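# Four arms sort stickered items into matching-color containers

## Task

Put every item into the container whose color matches the color of the sticker on that item.

## Robot and tools

Setup. Four identical i2rt Big YAM arms, named arm1, arm2, arm3 and arm4. Each has six revolute joints, a two-finger gripper and a camera on the wrist. There are also four fixed room cameras: cam_room_a1, cam_room_a2, cam_room_b1 and cam_room_b2. Each foot (base_link) faces along its own +x. Calibrated foot positions in metres, with quaternions in wxyz order:
- arm1: (-0.644, +1.377, +0.914), quat (+0.682, +0.007, +0.004, +0.731)
- arm2: (-0.655, -0.555, +0.928), quat (+0.747, +0.002, +0.000, -0.665)
- arm3: (+0.651, -1.332, +0.868), quat (+0.663, -0.004, -0.006, -0.748)
- arm4: (+0.648, +0.477, +0.879), quat (+0.687, +0.001, +0.003, +0.727)
A hand can reach roughly 1.0 m out from the joint1 axis.

Frame. Every pose uses one shared scene frame. Its origin is on the floor and +z points up. The printed hand point lies between the finger pads, about 1 cm behind the tips. The fingers point along the hand's +z, and they open and close along its y. With joints 1 and 6 at 0 and the hand level and pointing forward, the wrist camera sits on top and looks toward the fingertips. The printed hand position can be off, more so at long reach. hand_target is the pose the hand would have at the joint targets now being held.

move. This tool runs one action. It takes optional keys arm1 to arm4, plus cameras. An arm you leave out gets no new command, but it may still be pushing toward its earlier target. Each arm's entry may hold:
- joints: absolute targets keyed by name. joint1_rad (-2.879 to 2.879) turns the arm about its foot, positive counter-clockwise seen from above, and 0 points along the foot's +x. joint2_rad (0 to 3.141) is the shoulder: 0 has the upper arm pointing back, and larger values raise it up and then forward. joint3_rad (0 to 3.019) is the elbow: 0 is folded, larger is more open. joint4_rad (-1.692 to 1.57) pitches the hand, positive tips the fingers up. joint5_rad (-1.57 to 1.57) yaws the hand, positive toward the arm's right. joint6_rad (-2.094 to 2.094) rolls the hand, positive clockwise seen from behind. gripper_m (0 to 0.093) is the fingertip gap in metres. The done tolerances are ±0.045, 0.14, 0.09, 0.055, 0.03, 0.035 rad and ±0.003 m.
- target: one list of 7 numbers, [x, y, z, qw, qx, qy, qz]. It is an absolute hand pose in the scene frame, position in metres, laid out like the hand line. The hand moves in a straight line toward it, starting from hand_target. When target is present, joints may contain only gripper_m.
- speed: the top speed of that path in m/s, from 0.002 to 0.5, with a default of 0.25. Turning is capped at twice this number in rad/s. speed is refused without target.
Every motion in one action starts at the same moment. All hand paths in one action finish together, with the slowest one setting the pace. A path lasts 0.5 to 10 s. Paths do not steer around obstacles. Hands lag, drift and can overshoot speed, especially when the arm is nearly straight, and they often end a centimetre or more from the goal. Joint moves take their own routes, so the hand can swing wide between postures. cameras is a list of names, or ["all"] or omitted for all, or [] for none. An unknown key makes the call invalid, and a value out of range gets it refused. After a refusal, or after a stop that blocks a call, the later move, wait and finished_scene calls in that same reply are skipped.

Results. The move line gives, for each arm that was sent motion, "done" or its worst status, for example "move: arm1 done; arm2 time_out". Arms listed under "as last shown" were not commanded this time. The pictures line gives the image order. joint_status and hand_status explain how each motion ended:
- off_target: the joint stopped short and may still be pushing.
- time_out: the joint holds a nearby target and keeps pushing. on_its_own lists the joints still heading there, and "held at" is a target, not a reading.
- not_followed, with "joint command not followed" or "pose unreachable": the self and inter-arm clearance check withheld the command. The arm may keep trying until it gets new targets.
Joint velocities are in rad/s (the gripper in m/s), and "within noise" means the arm is still. Joint torques are in N m with the arm's weight included. Entries 3 and 4 wrap at ±28. They carry offsets and noise.

Gripper. When gripping a rigid part at full force, gripper_m can read up to 0.005 m less than the part's width, or up to 0.002 m more on some units. Closed on nothing, it reads 0.000 to 0.003. To grip firmly, command about 0.005 m below the width read at first contact, and go lower for soft, small or round items; squeezing harder crushes soft items. To release, command well above the reading. Each pad pushes about 50 to 64 N.

wait: seconds from 0 to 10, plus optional cameras. It sends nothing new and returns state and images.
zoom_image: camera, plus a region [x0, y0, x1, y1] in pixels of that camera's newest image, with (0,0) at the top left and at most 504x504. The camera must have appeared in the most recent images.
read_manual: returns only the licence texts.
finished_scene: scene is this scene's number. This ends the scene permanently, and the items must already sit correctly without help.

Avoid. Don't knock anything off the work area or onto the floor. Don't let robots press together hard. A gripper closing on another arm's fingers counts as a press. The clearance check can act late, and it does not keep grippers, fingers and wrist cameras apart. Don't drop items or open the gripper while an item is still moving. Avoid slams, hard pushes, and long stretches held against contact or fully extended. Those heat the motors; a MOTOR HOT line warns at 85 °C, and an OVER-TEMPERATURE FAULT drops the arm for 30 to 60 s or more. After that, keys read limit_stop_at_motor_heat, so resend the targets. To ease a time_out push, send the joint its reported position. Objects may occasionally get nudged by something outside the robots. The simulation keeps running while you think, holding the last command.

Each tool is called after "Call:" as name(argument=value, ...) on one line, values as JSON.

## Session

Call:
move()

Scene clock: 0.00 s.
Joint torques (N m): no reading
Motor temperatures (°C): arm1=[22 24 25 23 21 21 21] | arm2=[24 24 24 22 22 20 23] | arm3=[24 24 23 24 24 23 23] | arm4=[23 21 22 22 25 21 24]
Heat: arm1: hottest joint3_rad 25 °C; arm2: hottest joint1_rad 24 °C; arm3: hottest joint1_rad 24 °C; arm4: hottest joint5_rad 25 °C.
Joint velocities: within noise
arm1.joint_positions: joint1_rad=-0.126 joint2_rad=+0.534 joint3_rad=+1.403 joint4_rad=-1.611 joint5_rad=-0.026 joint6_rad=-0.127 gripper_m=+0.09396
arm1.joint_status: not commanded
arm1.hand: x=-0.6307 y=+1.5344 z=+1.4214 quat_wxyz=(-0.298, +0.671, -0.622, -0.272) (m; scene frame)
arm1.hand_target: x=-0.6306 y=+1.5327 z=+1.4326 quat_wxyz=(-0.308, +0.666, -0.618, -0.280) (m; scene frame)
arm1.hand_status: not commanded
arm2.joint_positions: joint1_rad=-0.045 joint2_rad=+0.390 joint3_rad=+1.428 joint4_rad=-1.186 joint5_rad=+0.166 joint6_rad=-0.774 gripper_m=+0.09396
arm2.joint_status: not commanded
arm2.hand: x=-0.6756 y=-0.6916 z=+1.5578 quat_wxyz=(-0.217, -0.319, -0.688, +0.615) (m; scene frame)
arm2.hand_target: x=-0.6760 y=-0.6854 z=+1.5652 quat_wxyz=(-0.221, -0.317, -0.681, +0.622) (m; scene frame)
arm2.hand_status: not commanded
arm3.joint_positions: joint1_rad=+0.075 joint2_rad=+0.276 joint3_rad=+1.523 joint4_rad=-1.599 joint5_rad=-0.185 joint6_rad=-0.597 gripper_m=+0.09396
arm3.joint_status: not commanded
arm3.hand: x=+0.6803 y=-1.3506 z=+1.4452 quat_wxyz=(-0.326, -0.350, -0.735, +0.481) (m; scene frame)
arm3.hand_target: x=+0.6804 y=-1.3484 z=+1.4507 quat_wxyz=(-0.328, -0.347, -0.731, +0.487) (m; scene frame)
arm3.hand_status: not commanded
arm4.joint_positions: joint1_rad=+0.109 joint2_rad=+0.555 joint3_rad=+1.556 joint4_rad=-1.251 joint5_rad=+0.178 joint6_rad=-0.775 gripper_m=+0.09396
arm4.joint_status: not commanded
arm4.hand: x=+0.6522 y=+0.6599 z=+1.5276 quat_wxyz=(-0.572, +0.731, -0.297, -0.221) (m; scene frame)
arm4.hand_target: x=+0.6531 y=+0.6547 z=+1.5360 quat_wxyz=(-0.580, +0.725, -0.296, -0.226) (m; scene frame)
arm4.hand_status: not commanded
pictures: arm1_cam_wrist, arm2_cam_wrist, arm3_cam_wrist, arm4_cam_wrist, cam_room_a1, cam_room_a2, cam_room_b1, cam_room_b2
Images, in order (width x height): arm1_cam_wrist 672x504, arm2_cam_wrist 672x504, arm3_cam_wrist 672x504, arm4_cam_wrist 672x504, cam_room_a1 672x504, cam_room_a2 672x504, cam_room_b1 672x504, cam_room_b2 672x504.

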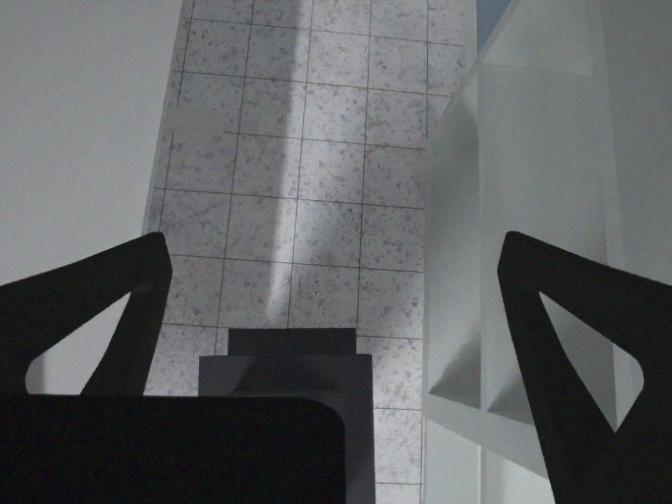

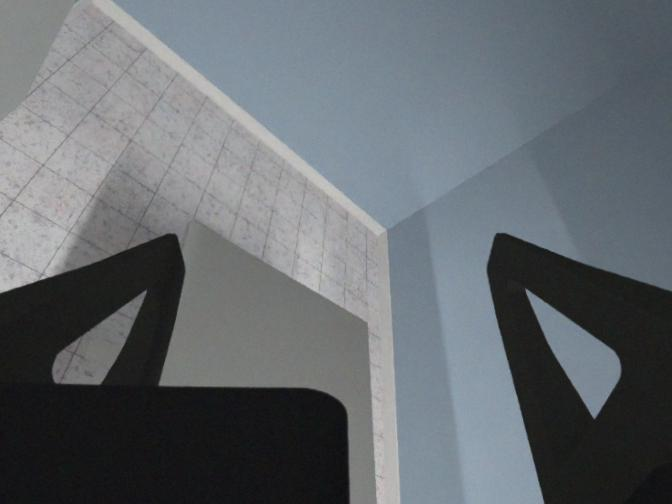

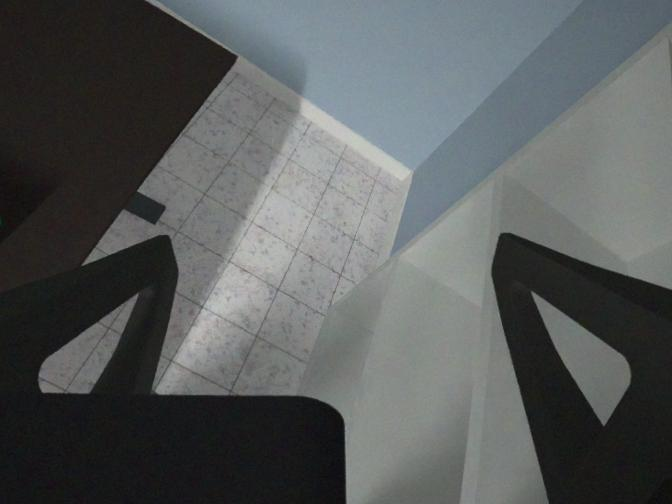

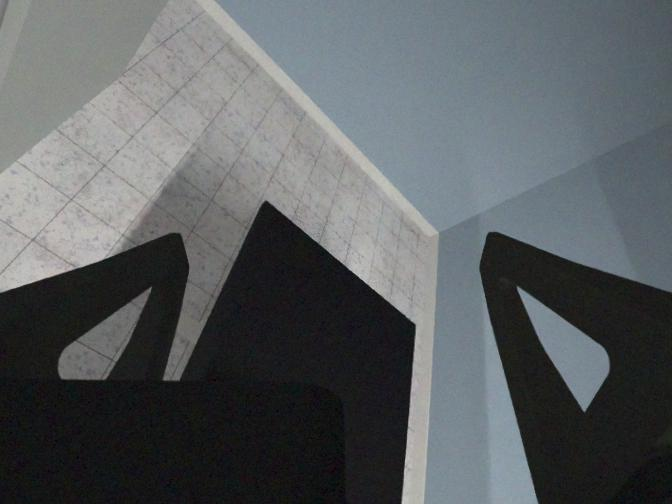

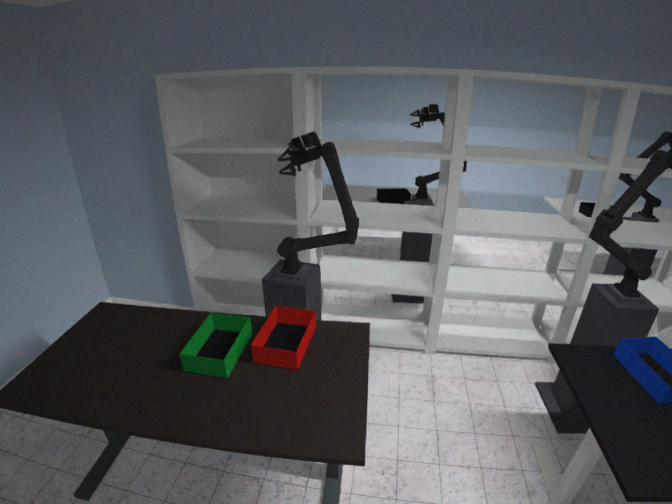

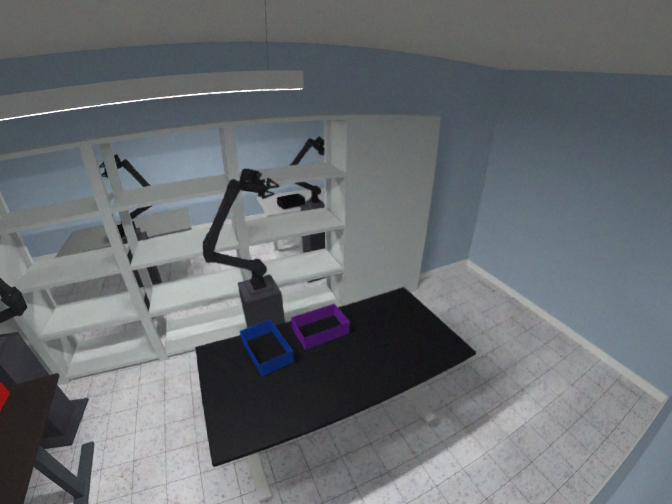

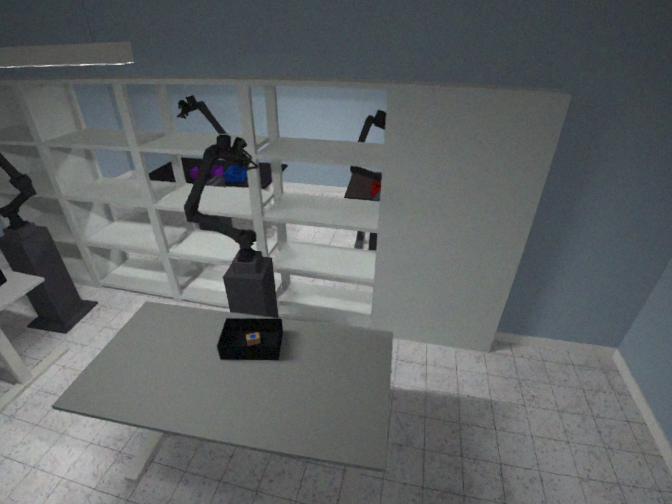

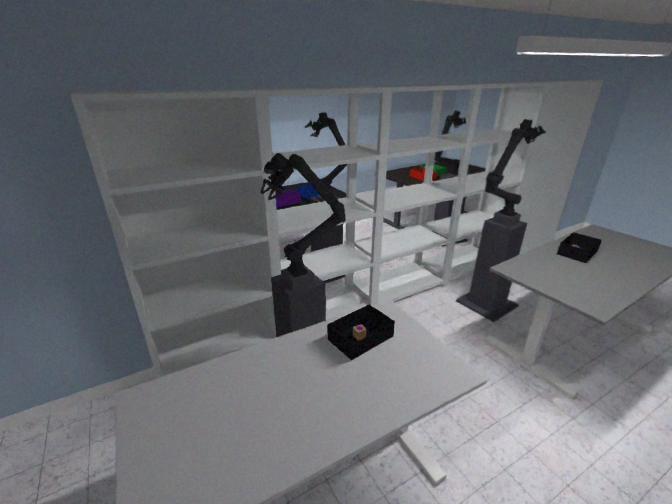

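Call:
zoom_image(camera="cam_room_b1", region=[200, 300, 310, 380])

Call:
zoom_image(camera="cam_room_b2", region=[300, 290, 420, 380])

Call:
zoom_image(camera="cam_room_a1", region=[170, 290, 340, 400])

Call:
zoom_image(camera="cam_room_a2", region=[220, 290, 370, 390])

Call:
zoom_image(camera="cam_room_b2", region=[200, 80, 600, 380])

Call:
zoom_image(camera="cam_room_a1", region=[150, 60, 654, 438])

Scaled by 4.582.

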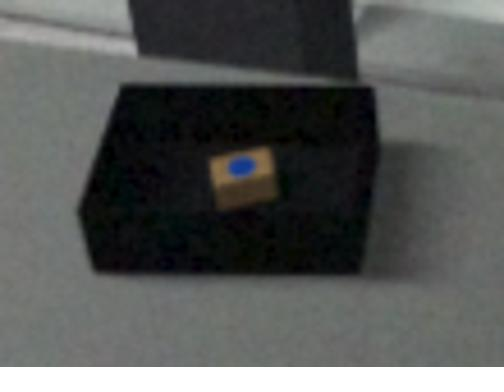

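Scaled by 4.200.

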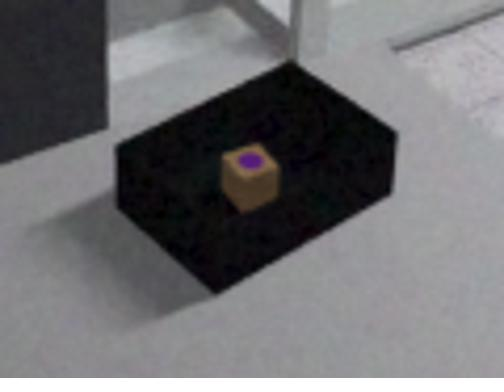

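Scaled by 2.965.

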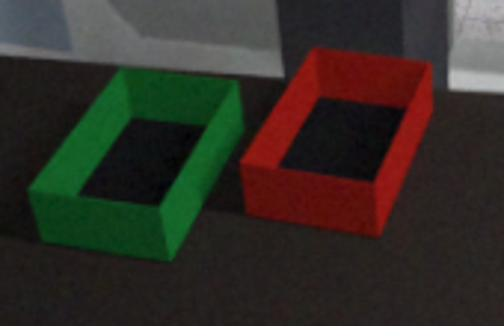

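Scaled by 3.360.

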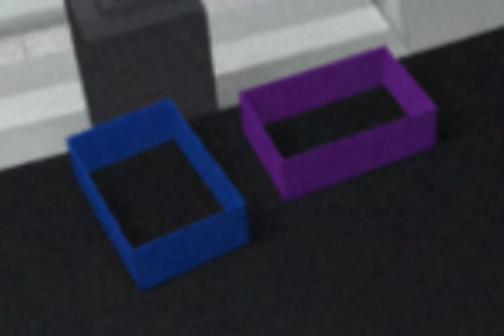

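Scaled by 1.260.

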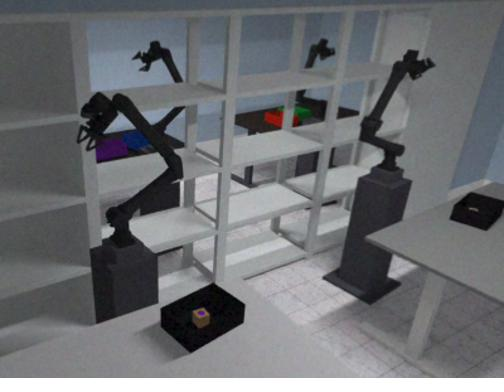

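Scaled by 1.000.

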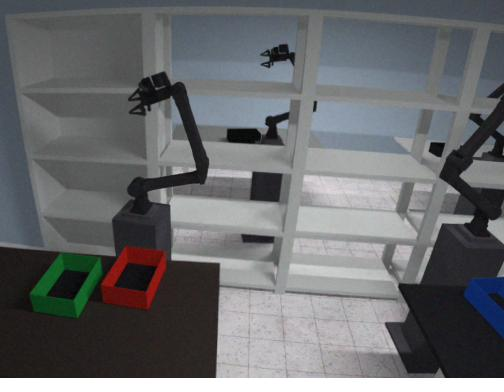

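Call:
move(arm1={"joints": {"joint1_rad": 1.4, "joint2_rad": 1.2, "joint3_rad": 1.3, "joint4_rad": -1.6, "joint5_rad": 0, "joint6_rad": 0}}, arm2={"joints": {"joint1_rad": -1.5, "joint2_rad": 1.2, "joint3_rad": 1.3, "joint4_rad": -1.6, "joint5_rad": 0, "joint6_rad": 0}}, arm3={"joints": {"joint1_rad": 1.5, "joint2_rad": 1.2, "joint3_rad": 1.3, "joint4_rad": -1.6, "joint5_rad": 0, "joint6_rad": 0}}, arm4={"joints": {"joint1_rad": -1.5, "joint2_rad": 1.2, "joint3_rad": 1.3, "joint4_rad": -1.6, "joint5_rad": 0, "joint6_rad": 0}})

Scene clock: 74.83 s.
Joint torques (N m): arm1=[-1.44 -7.88 11.82 0.55 0.08 0.11] | arm2=[0.67 -9.99 10.8 0.39 -0.01 0.2] | arm3=[1.67 -9.93 8.92 -0.01 0.03 0.03] | arm4=[0.91 -10.23 9.68 -0.27 0.08 0.15]
Motor temperatures (°C): arm1=[22 24 29 23 21 21 21] | arm2=[24 25 27 23 22 20 23] | arm3=[24 25 25 24 24 23 23] | arm4=[23 22 27 22 24 21 24]
Heat: arm1: hottest joint3_rad 29 °C; arm2: hottest joint3_rad 27 °C; arm3: hottest joint2_rad 25 °C; arm4: hottest joint3_rad 27 °C.
move: arm1 done; arm2 done; arm3 done; arm4 done
Joint velocities: within noise
arm1.joint_positions: joint1_rad=+1.399 joint2_rad=+1.219 joint3_rad=+1.286 joint4_rad=-1.602 joint5_rad=-0.001 joint6_rad=-0.006 gripper_m=+0.09398
arm1.joint_status: all done
arm1.hand: x=-0.9822 y=+1.4122 z=+1.2088 quat_wxyz=(-0.001, +0.998, -0.048, -0.026) (m; scene frame)
arm1.hand_target: x=-0.9825 y=+1.4121 z=+1.2204 quat_wxyz=(-0.003, +0.998, -0.051, -0.043) (m; scene frame)
arm1.hand_status: not commanded
arm2.joint_positions: joint1_rad=-1.501 joint2_rad=+1.202 joint3_rad=+1.304 joint4_rad=-1.588 joint5_rad=+0.000 joint6_rad=-0.013 gripper_m=+0.09396
arm2.joint_status: all done
arm2.hand: x=-0.9991 y=-0.6208 z=+1.2295 quat_wxyz=(-0.002, -0.994, -0.100, +0.041) (m; scene frame)
arm2.hand_target: x=-0.9950 y=-0.6202 z=+1.2283 quat_wxyz=(-0.002, -0.995, -0.094, +0.034) (m; scene frame)
arm2.hand_status: not commanded
arm3.joint_positions: joint1_rad=+1.494 joint2_rad=+1.209 joint3_rad=+1.297 joint4_rad=-1.598 joint5_rad=+0.000 joint6_rad=-0.008 gripper_m=+0.09398
arm3.joint_status: all done
arm3.hand: x=+0.9905 y=-1.3959 z=+1.1655 quat_wxyz=(-0.031, -0.094, -0.995, +0.010) (m; scene frame)
arm3.hand_target: x=+0.9895 y=-1.3937 z=+1.1698 quat_wxyz=(-0.036, -0.095, -0.995, +0.010) (m; scene frame)
arm3.hand_status: not commanded
arm4.joint_positions: joint1_rad=-1.502 joint2_rad=+1.214 joint3_rad=+1.284 joint4_rad=-1.590 joint5_rad=+0.001 joint6_rad=-0.013 gripper_m=+0.09397
arm4.joint_status: all done
arm4.hand: x=+0.9934 y=+0.5211 z=+1.1679 quat_wxyz=(-0.023, +0.069, -0.997, +0.000) (m; scene frame)
arm4.hand_target: x=+0.9918 y=+0.5218 z=+1.1785 quat_wxyz=(-0.033, +0.064, -0.997, -0.001) (m; scene frame)
arm4.hand_status: not commanded
pictures: arm1_cam_wrist, arm2_cam_wrist, arm3_cam_wrist, arm4_cam_wrist, cam_room_a1, cam_room_a2, cam_room_b1, cam_room_b2
Images, in order (width x height): arm1_cam_wrist 672x504, arm2_cam_wrist 672x504, arm3_cam_wrist 672x504, arm4_cam_wrist 672x504, cam_room_a1 672x504, cam_room_a2 672x504, cam_room_b1 672x504, cam_room_b2 672x504.

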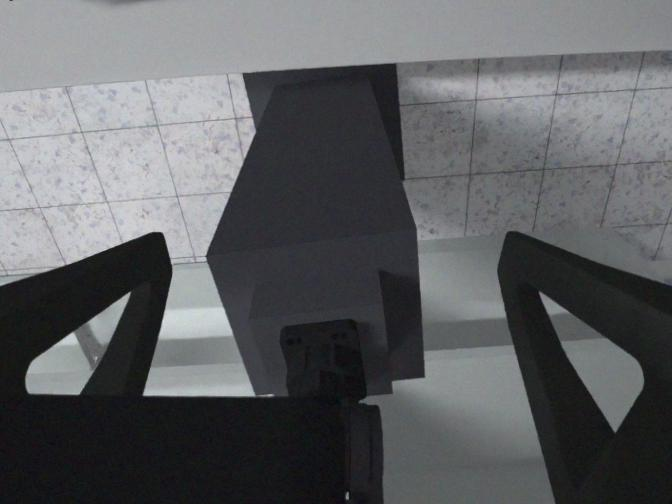

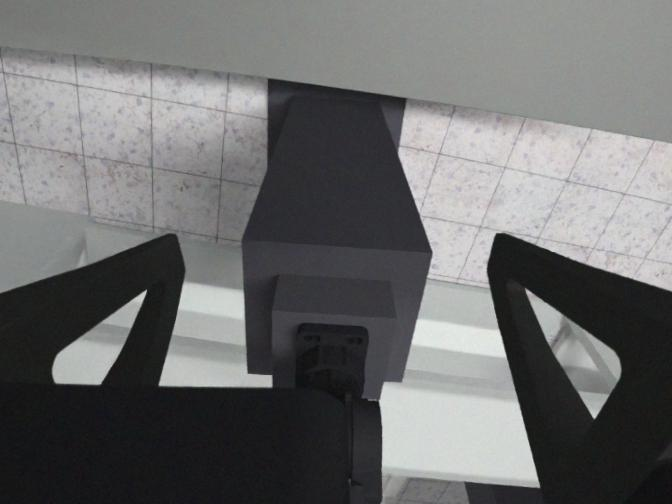

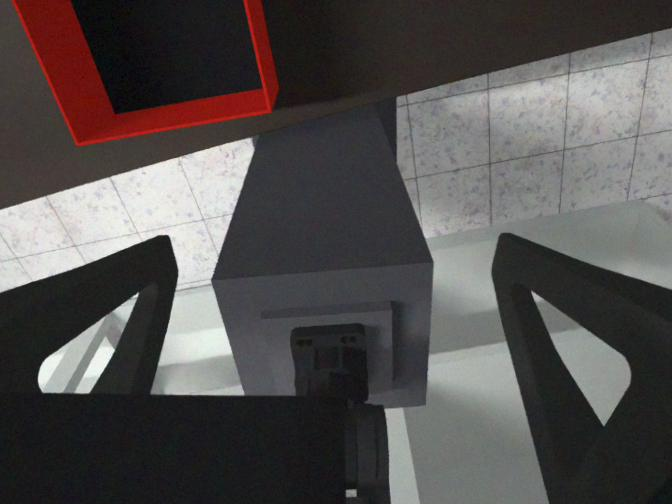

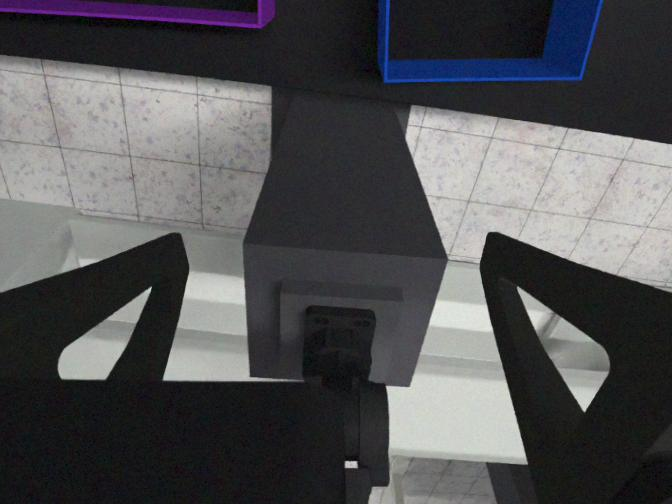

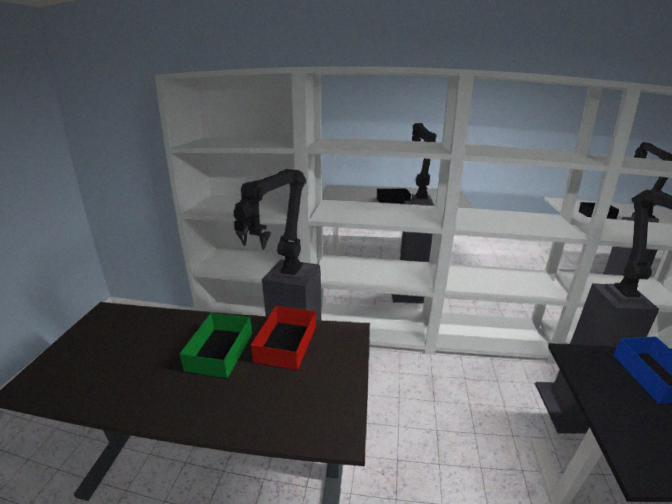

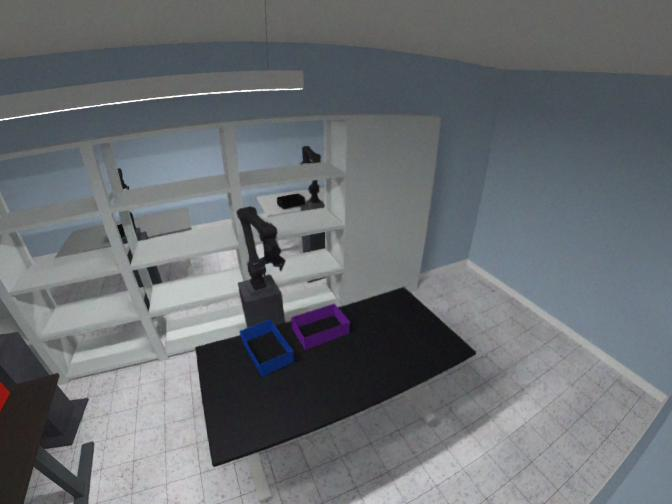

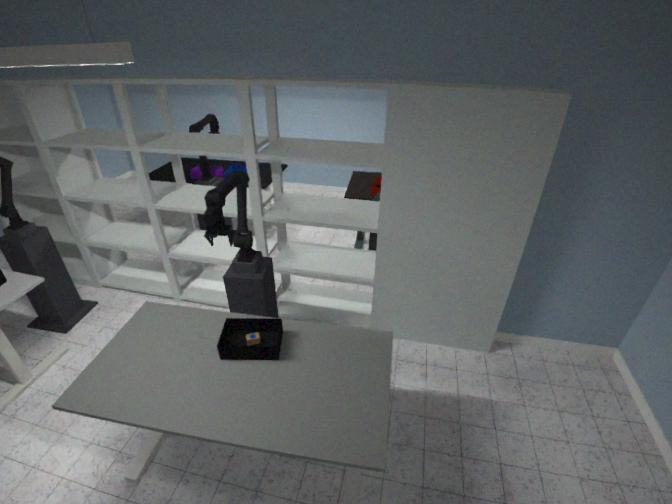

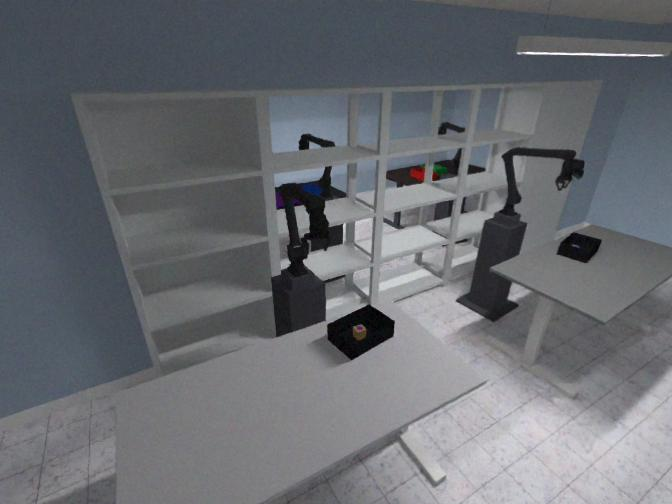

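Call:
move(arm1={"joints": {"joint4_rad": -0.9}}, arm2={"joints": {"joint4_rad": -0.9}}, arm3={"joints": {"joint4_rad": -0.9}}, arm4={"joints": {"joint4_rad": -0.9}}, cameras=["arm1_cam_wrist", "arm2_cam_wrist", "arm3_cam_wrist", "arm4_cam_wrist"])

Scene clock: 83.10 s.
Joint torques (N m): arm1=[-1.73 -7.94 13.04 2.32 0.11 0.1] | arm2=[0.73 -11.34 11.93 2.92 0 0.19] | arm3=[1.49 -11.11 9.85 2 0.03 0.02] | arm4=[0.79 -11.52 10.62 1.62 0.06 0.17]
Motor temperatures (°C): arm1=[22 24 29 23 21 21 21] | arm2=[24 25 28 22 22 20 23] | arm3=[24 25 25 24 24 23 23] | arm4=[23 22 28 22 24 21 24]
Heat: arm1: hottest joint3_rad 29 °C; arm2: hottest joint3_rad 28 °C; arm3: hottest joint2_rad 25 °C; arm4: hottest joint3_rad 28 °C.
move: arm1 done; arm2 done; arm3 done; arm4 done
Joint velocities: within noise
arm1.joint_positions: joint1_rad=+1.399 joint2_rad=+1.217 joint3_rad=+1.286 joint4_rad=-0.921 joint5_rad=-0.001 joint6_rad=-0.006 gripper_m=+0.09398
arm1.joint_status: all done
arm1.hand: x=-1.1330 y=+1.4277 z=+1.2723 quat_wxyz=(-0.020, +0.932, -0.045, -0.359) (m; scene frame)
arm1.hand_target: x=-1.1346 y=+1.4276 z=+1.2915 quat_wxyz=(-0.020, +0.922, -0.047, -0.383) (m; scene frame)
arm1.hand_status: not commanded
arm2.joint_positions: joint1_rad=-1.501 joint2_rad=+1.202 joint3_rad=+1.304 joint4_rad=-0.918 joint5_rad=+0.000 joint6_rad=-0.013 gripper_m=+0.09396
arm2.joint_status: all done
arm2.hand: x=-1.1443 y=-0.6485 z=+1.2949 quat_wxyz=(-0.031, -0.925, -0.094, +0.366) (m; scene frame)
arm2.hand_target: x=-1.1464 y=-0.6491 z=+1.2967 quat_wxyz=(-0.034, -0.923, -0.087, +0.373) (m; scene frame)
arm2.hand_status: not commanded
arm3.joint_positions: joint1_rad=+1.494 joint2_rad=+1.209 joint3_rad=+1.297 joint4_rad=-0.916 joint5_rad=+0.000 joint6_rad=-0.008 gripper_m=+0.09398
arm3.joint_status: all done
arm3.hand: x=+1.1390 y=-1.4247 z=+1.2302 quat_wxyz=(-0.362, -0.086, -0.927, +0.043) (m; scene frame)
arm3.hand_target: x=+1.1406 y=-1.4221 z=+1.2392 quat_wxyz=(-0.375, -0.086, -0.922, +0.042) (m; scene frame)
arm3.hand_status: not commanded
arm4.joint_positions: joint1_rad=-1.502 joint2_rad=+1.212 joint3_rad=+1.284 joint4_rad=-0.917 joint5_rad=+0.001 joint6_rad=-0.013 gripper_m=+0.09397
arm4.joint_status: all done
arm4.hand: x=+1.1425 y=+0.5401 z=+1.2291 quat_wxyz=(-0.352, +0.065, -0.933, -0.018) (m; scene frame)
arm4.hand_target: x=+1.1450 y=+0.5416 z=+1.2464 quat_wxyz=(-0.373, +0.060, -0.926, -0.023) (m; scene frame)
arm4.hand_status: not commanded
pictures: arm1_cam_wrist, arm2_cam_wrist, arm3_cam_wrist, arm4_cam_wrist
Images, in order (width x height): arm1_cam_wrist 672x504, arm2_cam_wrist 672x504, arm3_cam_wrist 672x504, arm4_cam_wrist 672x504.

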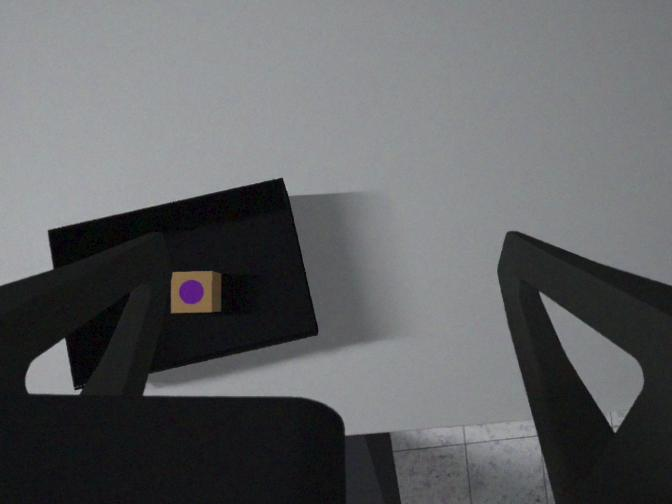

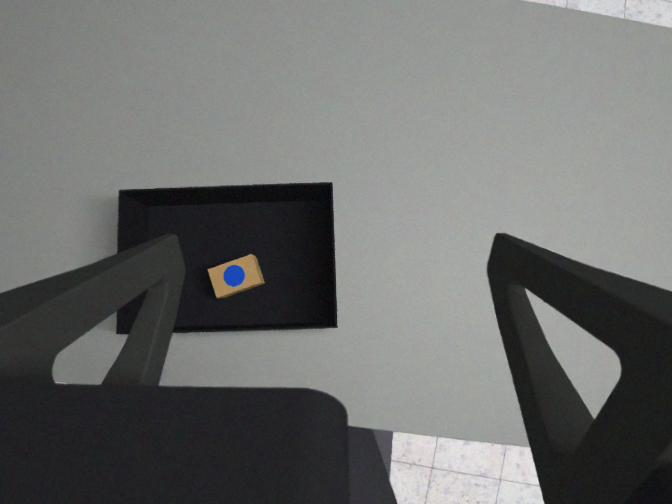

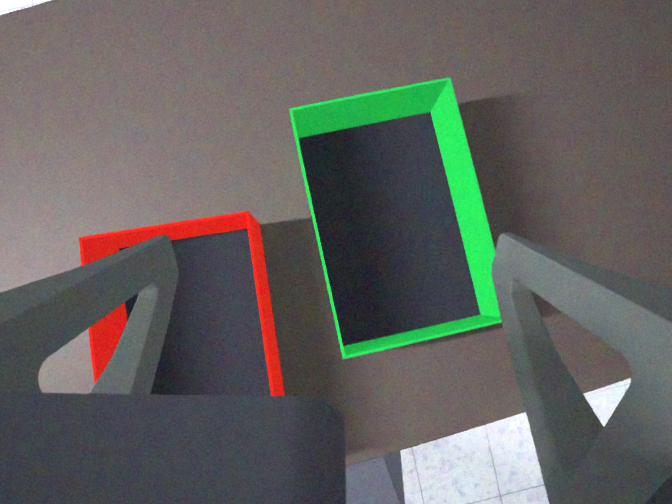

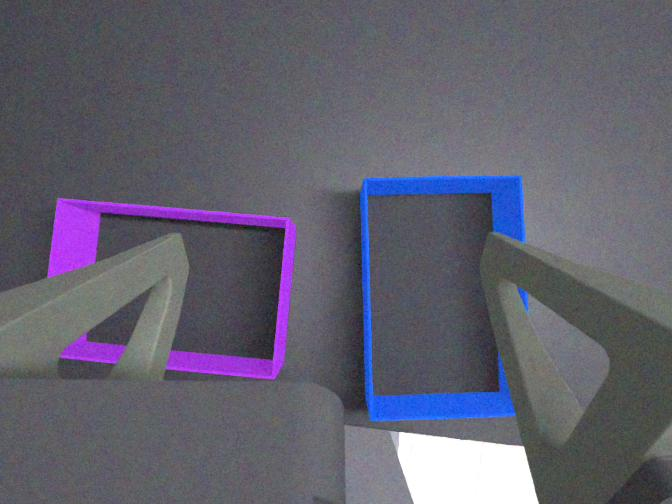

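Call:
move(arm1={"target": [-1.1428, 1.348, 1.2915, -0.020, 0.922, -0.047, -0.383]}, arm2={"target": [-1.1317, -0.7277, 1.2967, -0.034, -0.923, -0.087, 0.373]}, cameras=["arm1_cam_wrist", "arm2_cam_wrist"])

Scene clock: 113.47 s.
Joint torques (N m): arm1=[-2.26 -6.48 14.38 1.99 0.16 0.12] | arm2=[0.03 -9.35 13.67 2.48 0.23 0.22] | arm3=[1.49 -11.22 9.84 1.91 0.02 0.04] | arm4=[0.79 -11.69 10.45 1.63 0.08 0.15]
Motor temperatures (°C): arm1=[22 25 30 24 21 21 21] | arm2=[24 25 30 23 22 20 23] | arm3=[24 25 28 24 24 23 23] | arm4=[23 22 31 22 24 21 24]
Heat: arm1: hottest joint3_rad 30 °C; arm2: hottest joint3_rad 30 °C; arm3: hottest joint3_rad 28 °C; arm4: hottest joint3_rad 31 °C.
move: arm1 off_target; arm2 done
Joint velocities: within noise
arm1.joint_positions: joint1_rad=+1.615 joint2_rad=+1.217 joint3_rad=+1.286 joint4_rad=-0.921 joint5_rad=+0.143 joint6_rad=+0.142 gripper_m=+0.09398
arm1.joint_status: not commanded
arm1.hand: x=-1.1341 y=+1.3453 z=+1.2734 quat_wxyz=(-0.023, +0.930, -0.039, -0.364) (m; scene frame)
arm1.hand_target: x=-1.1421 y=+1.3481 z=+1.2913 quat_wxyz=(-0.020, +0.922, -0.047, -0.383) (m; scene frame)
arm1.hand_status: off_target (0.020 m and 2.6 deg from the pose sent, 0.083 m and 3.0 deg at the start)
arm2.joint_positions: joint1_rad=-1.284 joint2_rad=+1.202 joint3_rad=+1.304 joint4_rad=-0.918 joint5_rad=+0.140 joint6_rad=+0.136 gripper_m=+0.09396
arm2.joint_status: not commanded
arm2.hand: x=-1.1215 y=-0.7288 z=+1.2960 quat_wxyz=(-0.034, -0.923, -0.099, +0.371) (m; scene frame)
arm2.hand_target: x=-1.1314 y=-0.7277 z=+1.2965 quat_wxyz=(-0.034, -0.923, -0.087, +0.373) (m; scene frame)
arm2.hand_status: done (0.010 m and 1.4 deg from the pose sent, 0.080 m and 1.2 deg at the start)
arm3, arm4: as last shown
arm3.hand_target: x=+1.1406 y=-1.4220 z=+1.2391 quat_wxyz=(-0.375, -0.086, -0.922, +0.042) (m; scene frame)
arm4.hand_target: x=+1.1449 y=+0.5416 z=+1.2464 quat_wxyz=(-0.373, +0.060, -0.926, -0.023) (m; scene frame)
pictures: arm1_cam_wrist, arm2_cam_wrist
Images, in order (width x height): arm1_cam_wrist 672x504, arm2_cam_wrist 672x504.

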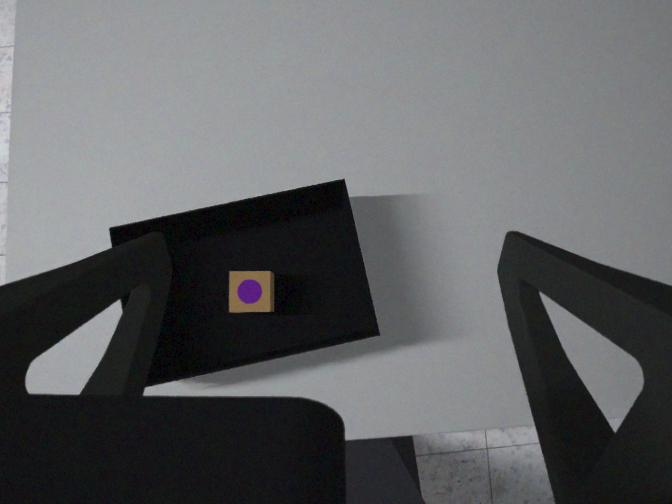

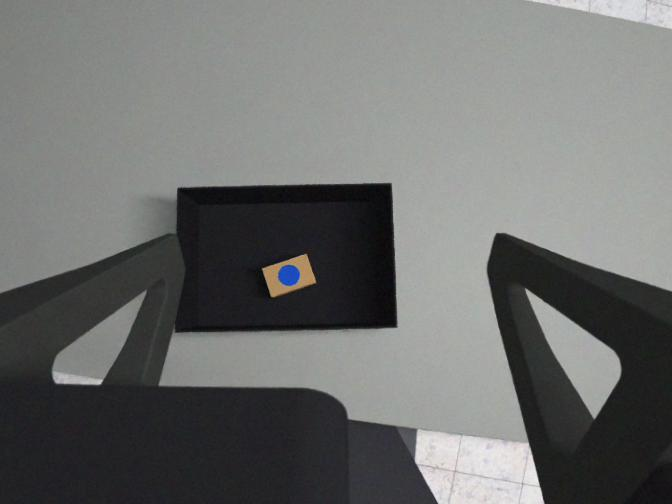

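Call:
move(arm1={"target": [-1.117, 1.218, 1.0, 0, 0.9987, -0.0515, 0]}, arm2={"target": [-1.10, -0.797, 1.0, 0, -0.849, 0.528, 0]}, arm3={"joints": {"joint1_rad": -1.99, "joint2_rad": 0.5, "joint3_rad": 1.0, "joint4_rad": 0.0}}, arm4={"joints": {"joint1_rad": 0.907, "joint2_rad": 0.5, "joint3_rad": 1.0, "joint4_rad": 0.0}})

Scene clock: 157.87 s.
Joint torques (N m): arm1=[-1.14 -12.98 13.34 -0.14 -0.01 0.13] | arm2=[0.32 -15.79 10.36 0.57 -0.06 0.2] | arm3=[0.62 0.38 9.01 2 -0.07 0.01] | arm4=[1.55 1.85 9.06 1.74 0.17 0.18]
Motor temperatures (°C): arm1=[22 25 33 23 21 21 21] | arm2=[24 25 32 23 22 20 23] | arm3=[24 25 29 24 24 23 23] | arm4=[23 22 34 22 24 21 24]
Heat: arm1: hottest joint3_rad 33 °C; arm2: hottest joint3_rad 32 °C; arm3: hottest joint3_rad 29 °C; arm4: hottest joint3_rad 34 °C.
move: arm1 off_target; arm2 done; arm3 done; arm4 done
Joint velocities: within noise
arm1.joint_positions: joint1_rad=+1.815 joint2_rad=+1.754 joint3_rad=+1.263 joint4_rad=-1.127 joint5_rad=-0.006 joint6_rad=+0.417 gripper_m=+0.09398
arm1.joint_status: not commanded
arm1.hand: x=-1.1020 y=+1.2276 z=+0.9856 quat_wxyz=(-0.006, +0.999, -0.052, +0.015) (m; scene frame)
arm1.hand_target: x=-1.1163 y=+1.2182 z=+1.0002 quat_wxyz=(+0.000, +0.999, -0.051, +0.000) (m; scene frame)
arm1.hand_status: off_target (0.023 m and 1.9 deg from the pose sent, 0.302 m and 42.8 deg at the start)
arm2.joint_positions: joint1_rad=-1.186 joint2_rad=+1.744 joint3_rad=+1.304 joint4_rad=-1.107 joint5_rad=+0.002 joint6_rad=+1.596 gripper_m=+0.09397
arm2.joint_status: not commanded
arm2.hand: x=-1.0987 y=-0.7980 z=+1.0100 quat_wxyz=(-0.008, -0.854, +0.520, +0.007) (m; scene frame)
arm2.hand_target: x=-1.0998 y=-0.7968 z=+1.0001 quat_wxyz=(+0.000, -0.849, +0.528, +0.000) (m; scene frame)
arm2.hand_status: done (0.010 m and 1.6 deg from the pose sent, 0.305 m and 86.0 deg at the start)
arm3.joint_positions: joint1_rad=-1.980 joint2_rad=+0.507 joint3_rad=+0.998 joint4_rad=-0.016 joint5_rad=+0.002 joint6_rad=-0.006 gripper_m=+0.09402
arm3.joint_status: all done
arm3.hand: x=+0.4093 y=-1.1805 z=+1.5313 quat_wxyz=(+0.223, -0.505, +0.141, +0.822) (m; scene frame)
arm3.hand_target: x=+0.4161 y=-1.1816 z=+1.5380 quat_wxyz=(+0.226, -0.494, +0.142, +0.828) (m; scene frame)
arm3.hand_status: not commanded
arm4.joint_positions: joint1_rad=+0.903 joint2_rad=+0.496 joint3_rad=+0.994 joint4_rad=-0.017 joint5_rad=-0.002 joint6_rad=-0.012 gripper_m=+0.09400
arm4.joint_status: all done
arm4.hand: x=+0.4259 y=+0.6377 z=+1.5461 quat_wxyz=(-0.261, +0.494, -0.154, -0.815) (m; scene frame)
arm4.hand_target: x=+0.4269 y=+0.6359 z=+1.5524 quat_wxyz=(-0.256, +0.485, -0.155, -0.822) (m; scene frame)
arm4.hand_status: not commanded
pictures: arm1_cam_wrist, arm2_cam_wrist, arm3_cam_wrist, arm4_cam_wrist, cam_room_a1, cam_room_a2, cam_room_b1, cam_room_b2
Images, in order (width x height): arm1_cam_wrist 672x504, arm2_cam_wrist 672x504, arm3_cam_wrist 672x504, arm4_cam_wrist 672x504, cam_room_a1 672x504, cam_room_a2 672x504, cam_room_b1 672x504, cam_room_b2 672x504.

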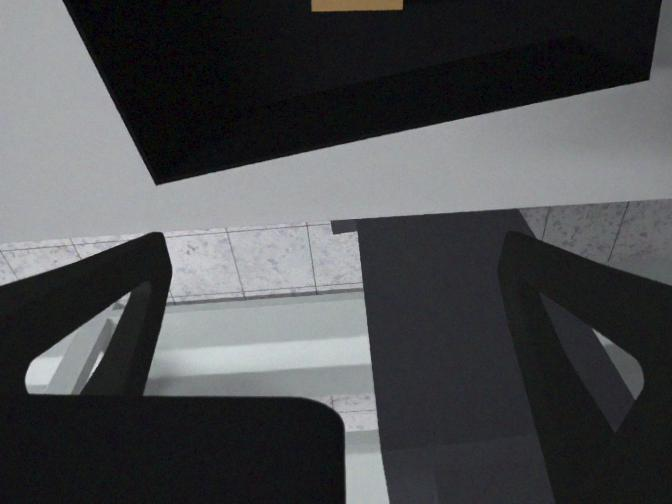

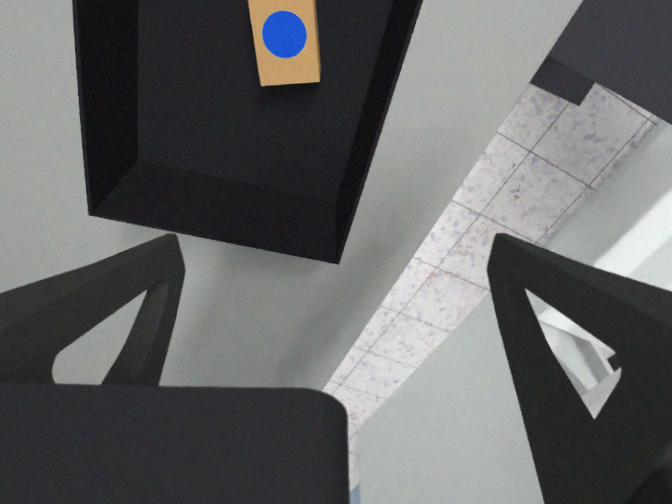

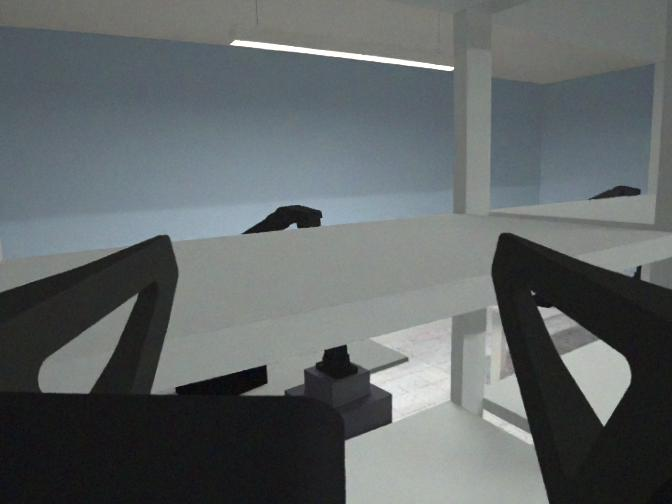

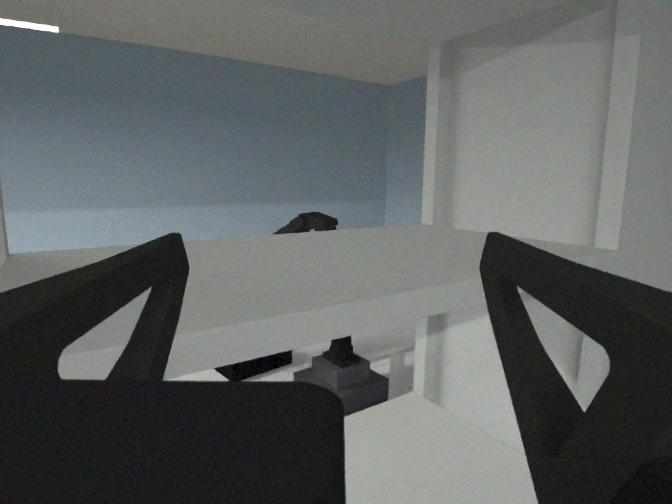

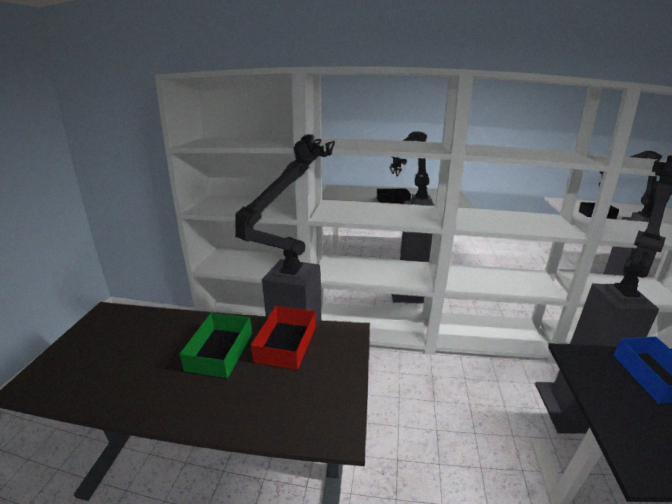

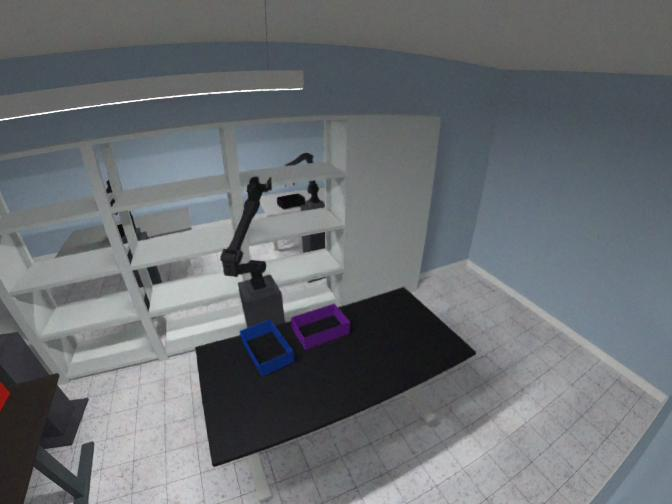

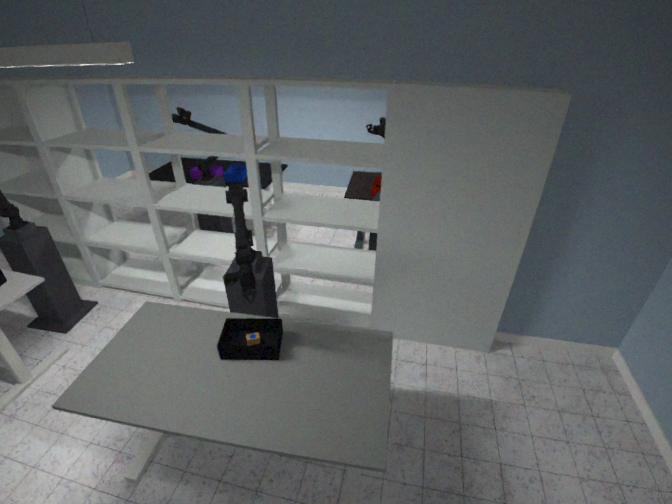

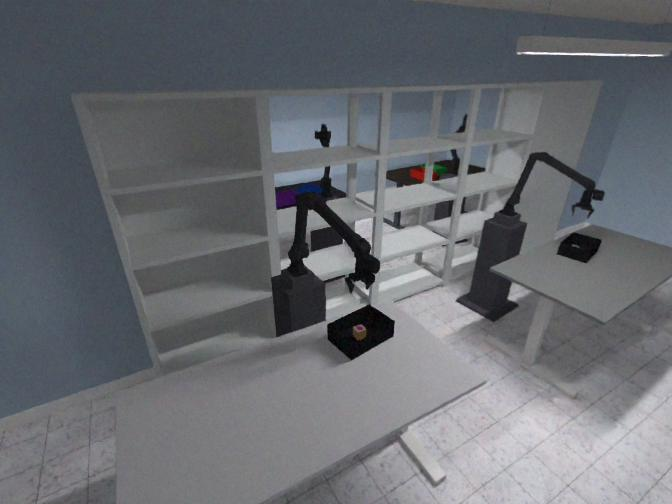

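Call:
move(arm1={"target": [-1.129, 1.231, 0.875, 0, 0.9987, -0.0515, 0]}, arm2={"target": [-1.126, -0.824, 0.85, 0, -0.849, 0.528, 0]}, arm3={"joints": {"joint2_rad": 0.6, "joint3_rad": 0.5, "joint4_rad": 0.4}}, arm4={"joints": {"joint2_rad": 0.6, "joint3_rad": 0.5, "joint4_rad": 0.4}}, cameras=["arm1_cam_wrist", "arm2_cam_wrist", "arm3_cam_wrist", "arm4_cam_wrist"])

Scene clock: 218.83 s.
Joint torques (N m): arm1=[-2.61 -13.74 8.17 0.9 0.03 -0.02] | arm2=[1.38 -19.6 9.44 1.03 -0.04 0.21] | arm3=[0.56 -2.08 9.78 2.29 -0.07 0] | arm4=[0.85 -2.2 9.94 2.02 0.13 0.16]
Motor temperatures (°C): arm1=[22 25 33 23 21 21 21] | arm2=[24 26 31 22 22 20 23] | arm3=[24 25 28 24 24 23 23] | arm4=[23 22 34 22 24 21 24]
Heat: arm1: hottest joint3_rad 33 °C; arm2: hottest joint3_rad 31 °C; arm3: hottest joint3_rad 28 °C; arm4: hottest joint3_rad 34 °C.
move: arm1 done; arm2 off_target; arm3 done; arm4 done
Joint velocities: within noise
arm1.joint_positions: joint1_rad=+1.803 joint2_rad=+1.959 joint3_rad=+1.211 joint4_rad=-0.862 joint5_rad=-0.006 joint6_rad=+0.403 gripper_m=+0.09398
arm1.joint_status: not commanded
arm1.hand: x=-1.1205 y=+1.2289 z=+0.8711 quat_wxyz=(-0.004, +0.999, -0.051, +0.011) (m; scene frame)
arm1.hand_target: x=-1.1288 y=+1.2310 z=+0.8751 quat_wxyz=(+0.000, +0.999, -0.051, +0.000) (m; scene frame)
arm1.hand_status: done (0.010 m and 1.4 deg from the pose sent, 0.114 m and 1.9 deg at the start)
arm2.joint_positions: joint1_rad=-1.178 joint2_rad=+2.057 joint3_rad=+1.299 joint4_rad=-0.827 joint5_rad=+0.001 joint6_rad=+1.617 gripper_m=+0.09397
arm2.joint_status: not commanded
arm2.hand: x=-1.1203 y=-0.8147 z=+0.8518 quat_wxyz=(+0.008, -0.851, +0.526, -0.003) (m; scene frame)
arm2.hand_target: x=-1.1259 y=-0.8239 z=+0.8502 quat_wxyz=(+0.000, -0.849, +0.528, +0.000) (m; scene frame)
arm2.hand_status: off_target (0.011 m and 1.0 deg from the pose sent, 0.164 m and 1.6 deg at the start)
arm3.joint_positions: joint1_rad=-1.980 joint2_rad=+0.607 joint3_rad=+0.499 joint4_rad=+0.383 joint5_rad=+0.002 joint6_rad=-0.006 gripper_m=+0.09402
arm3.joint_status: all done
arm3.hand: x=+0.3348 y=-1.1400 z=+1.2920 quat_wxyz=(+0.207, -0.585, +0.162, +0.767) (m; scene frame)
arm3.hand_target: x=+0.3395 y=-1.1387 z=+1.2993 quat_wxyz=(+0.211, -0.574, +0.164, +0.774) (m; scene frame)
arm3.hand_status: not commanded
arm4.joint_positions: joint1_rad=+0.903 joint2_rad=+0.610 joint3_rad=+0.497 joint4_rad=+0.382 joint5_rad=-0.002 joint6_rad=-0.012 gripper_m=+0.09400
arm4.joint_status: all done
arm4.hand: x=+0.3494 y=+0.6897 z=+1.3051 quat_wxyz=(-0.242, +0.578, -0.180, -0.758) (m; scene frame)
arm4.hand_target: x=+0.3522 y=+0.6862 z=+1.3147 quat_wxyz=(-0.239, +0.565, -0.179, -0.769) (m; scene frame)
arm4.hand_status: not commanded
pictures: arm1_cam_wrist, arm2_cam_wrist, arm3_cam_wrist, arm4_cam_wrist
Images, in order (width x height): arm1_cam_wrist 672x504, arm2_cam_wrist 672x504, arm3_cam_wrist 672x504, arm4_cam_wrist 672x504.

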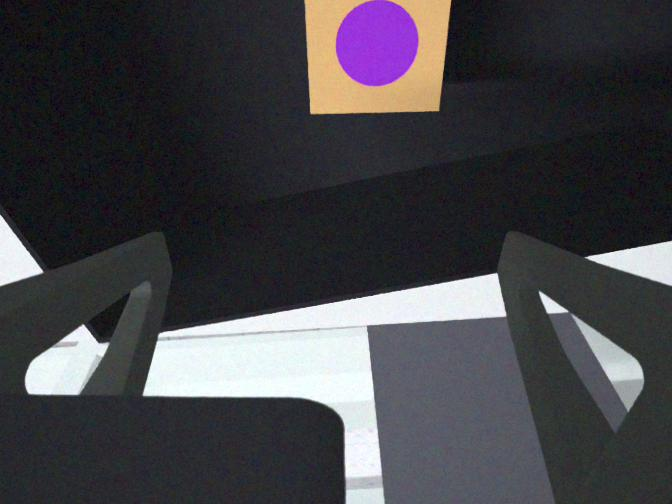

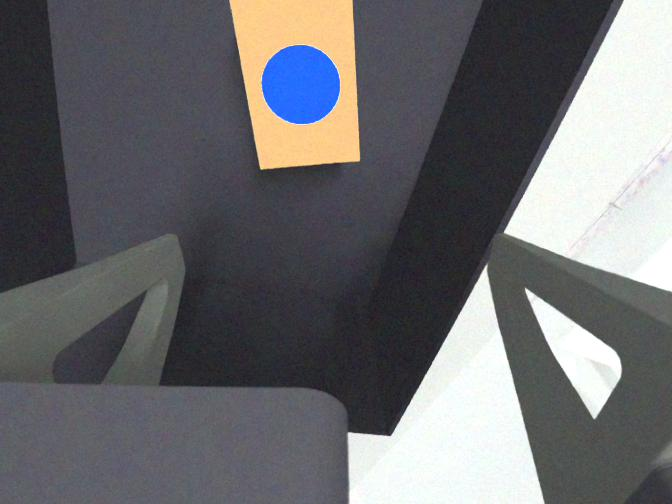

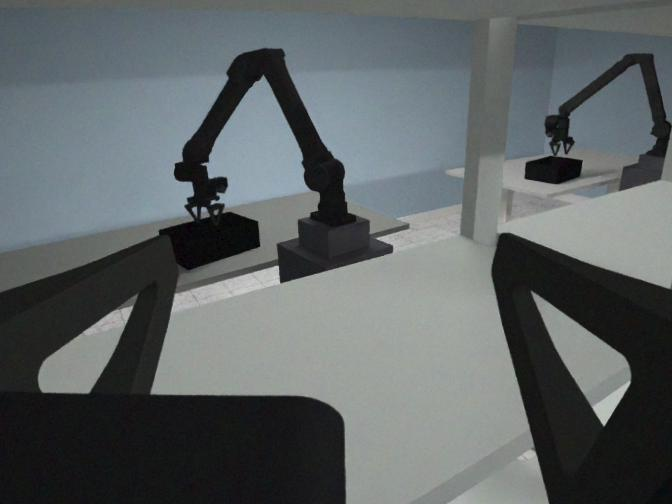

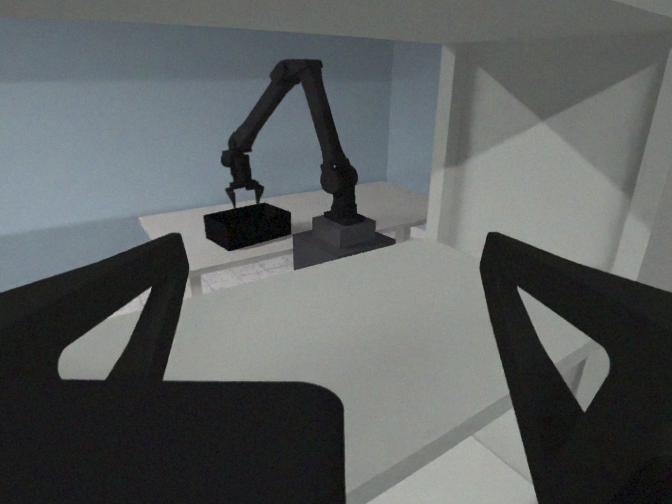

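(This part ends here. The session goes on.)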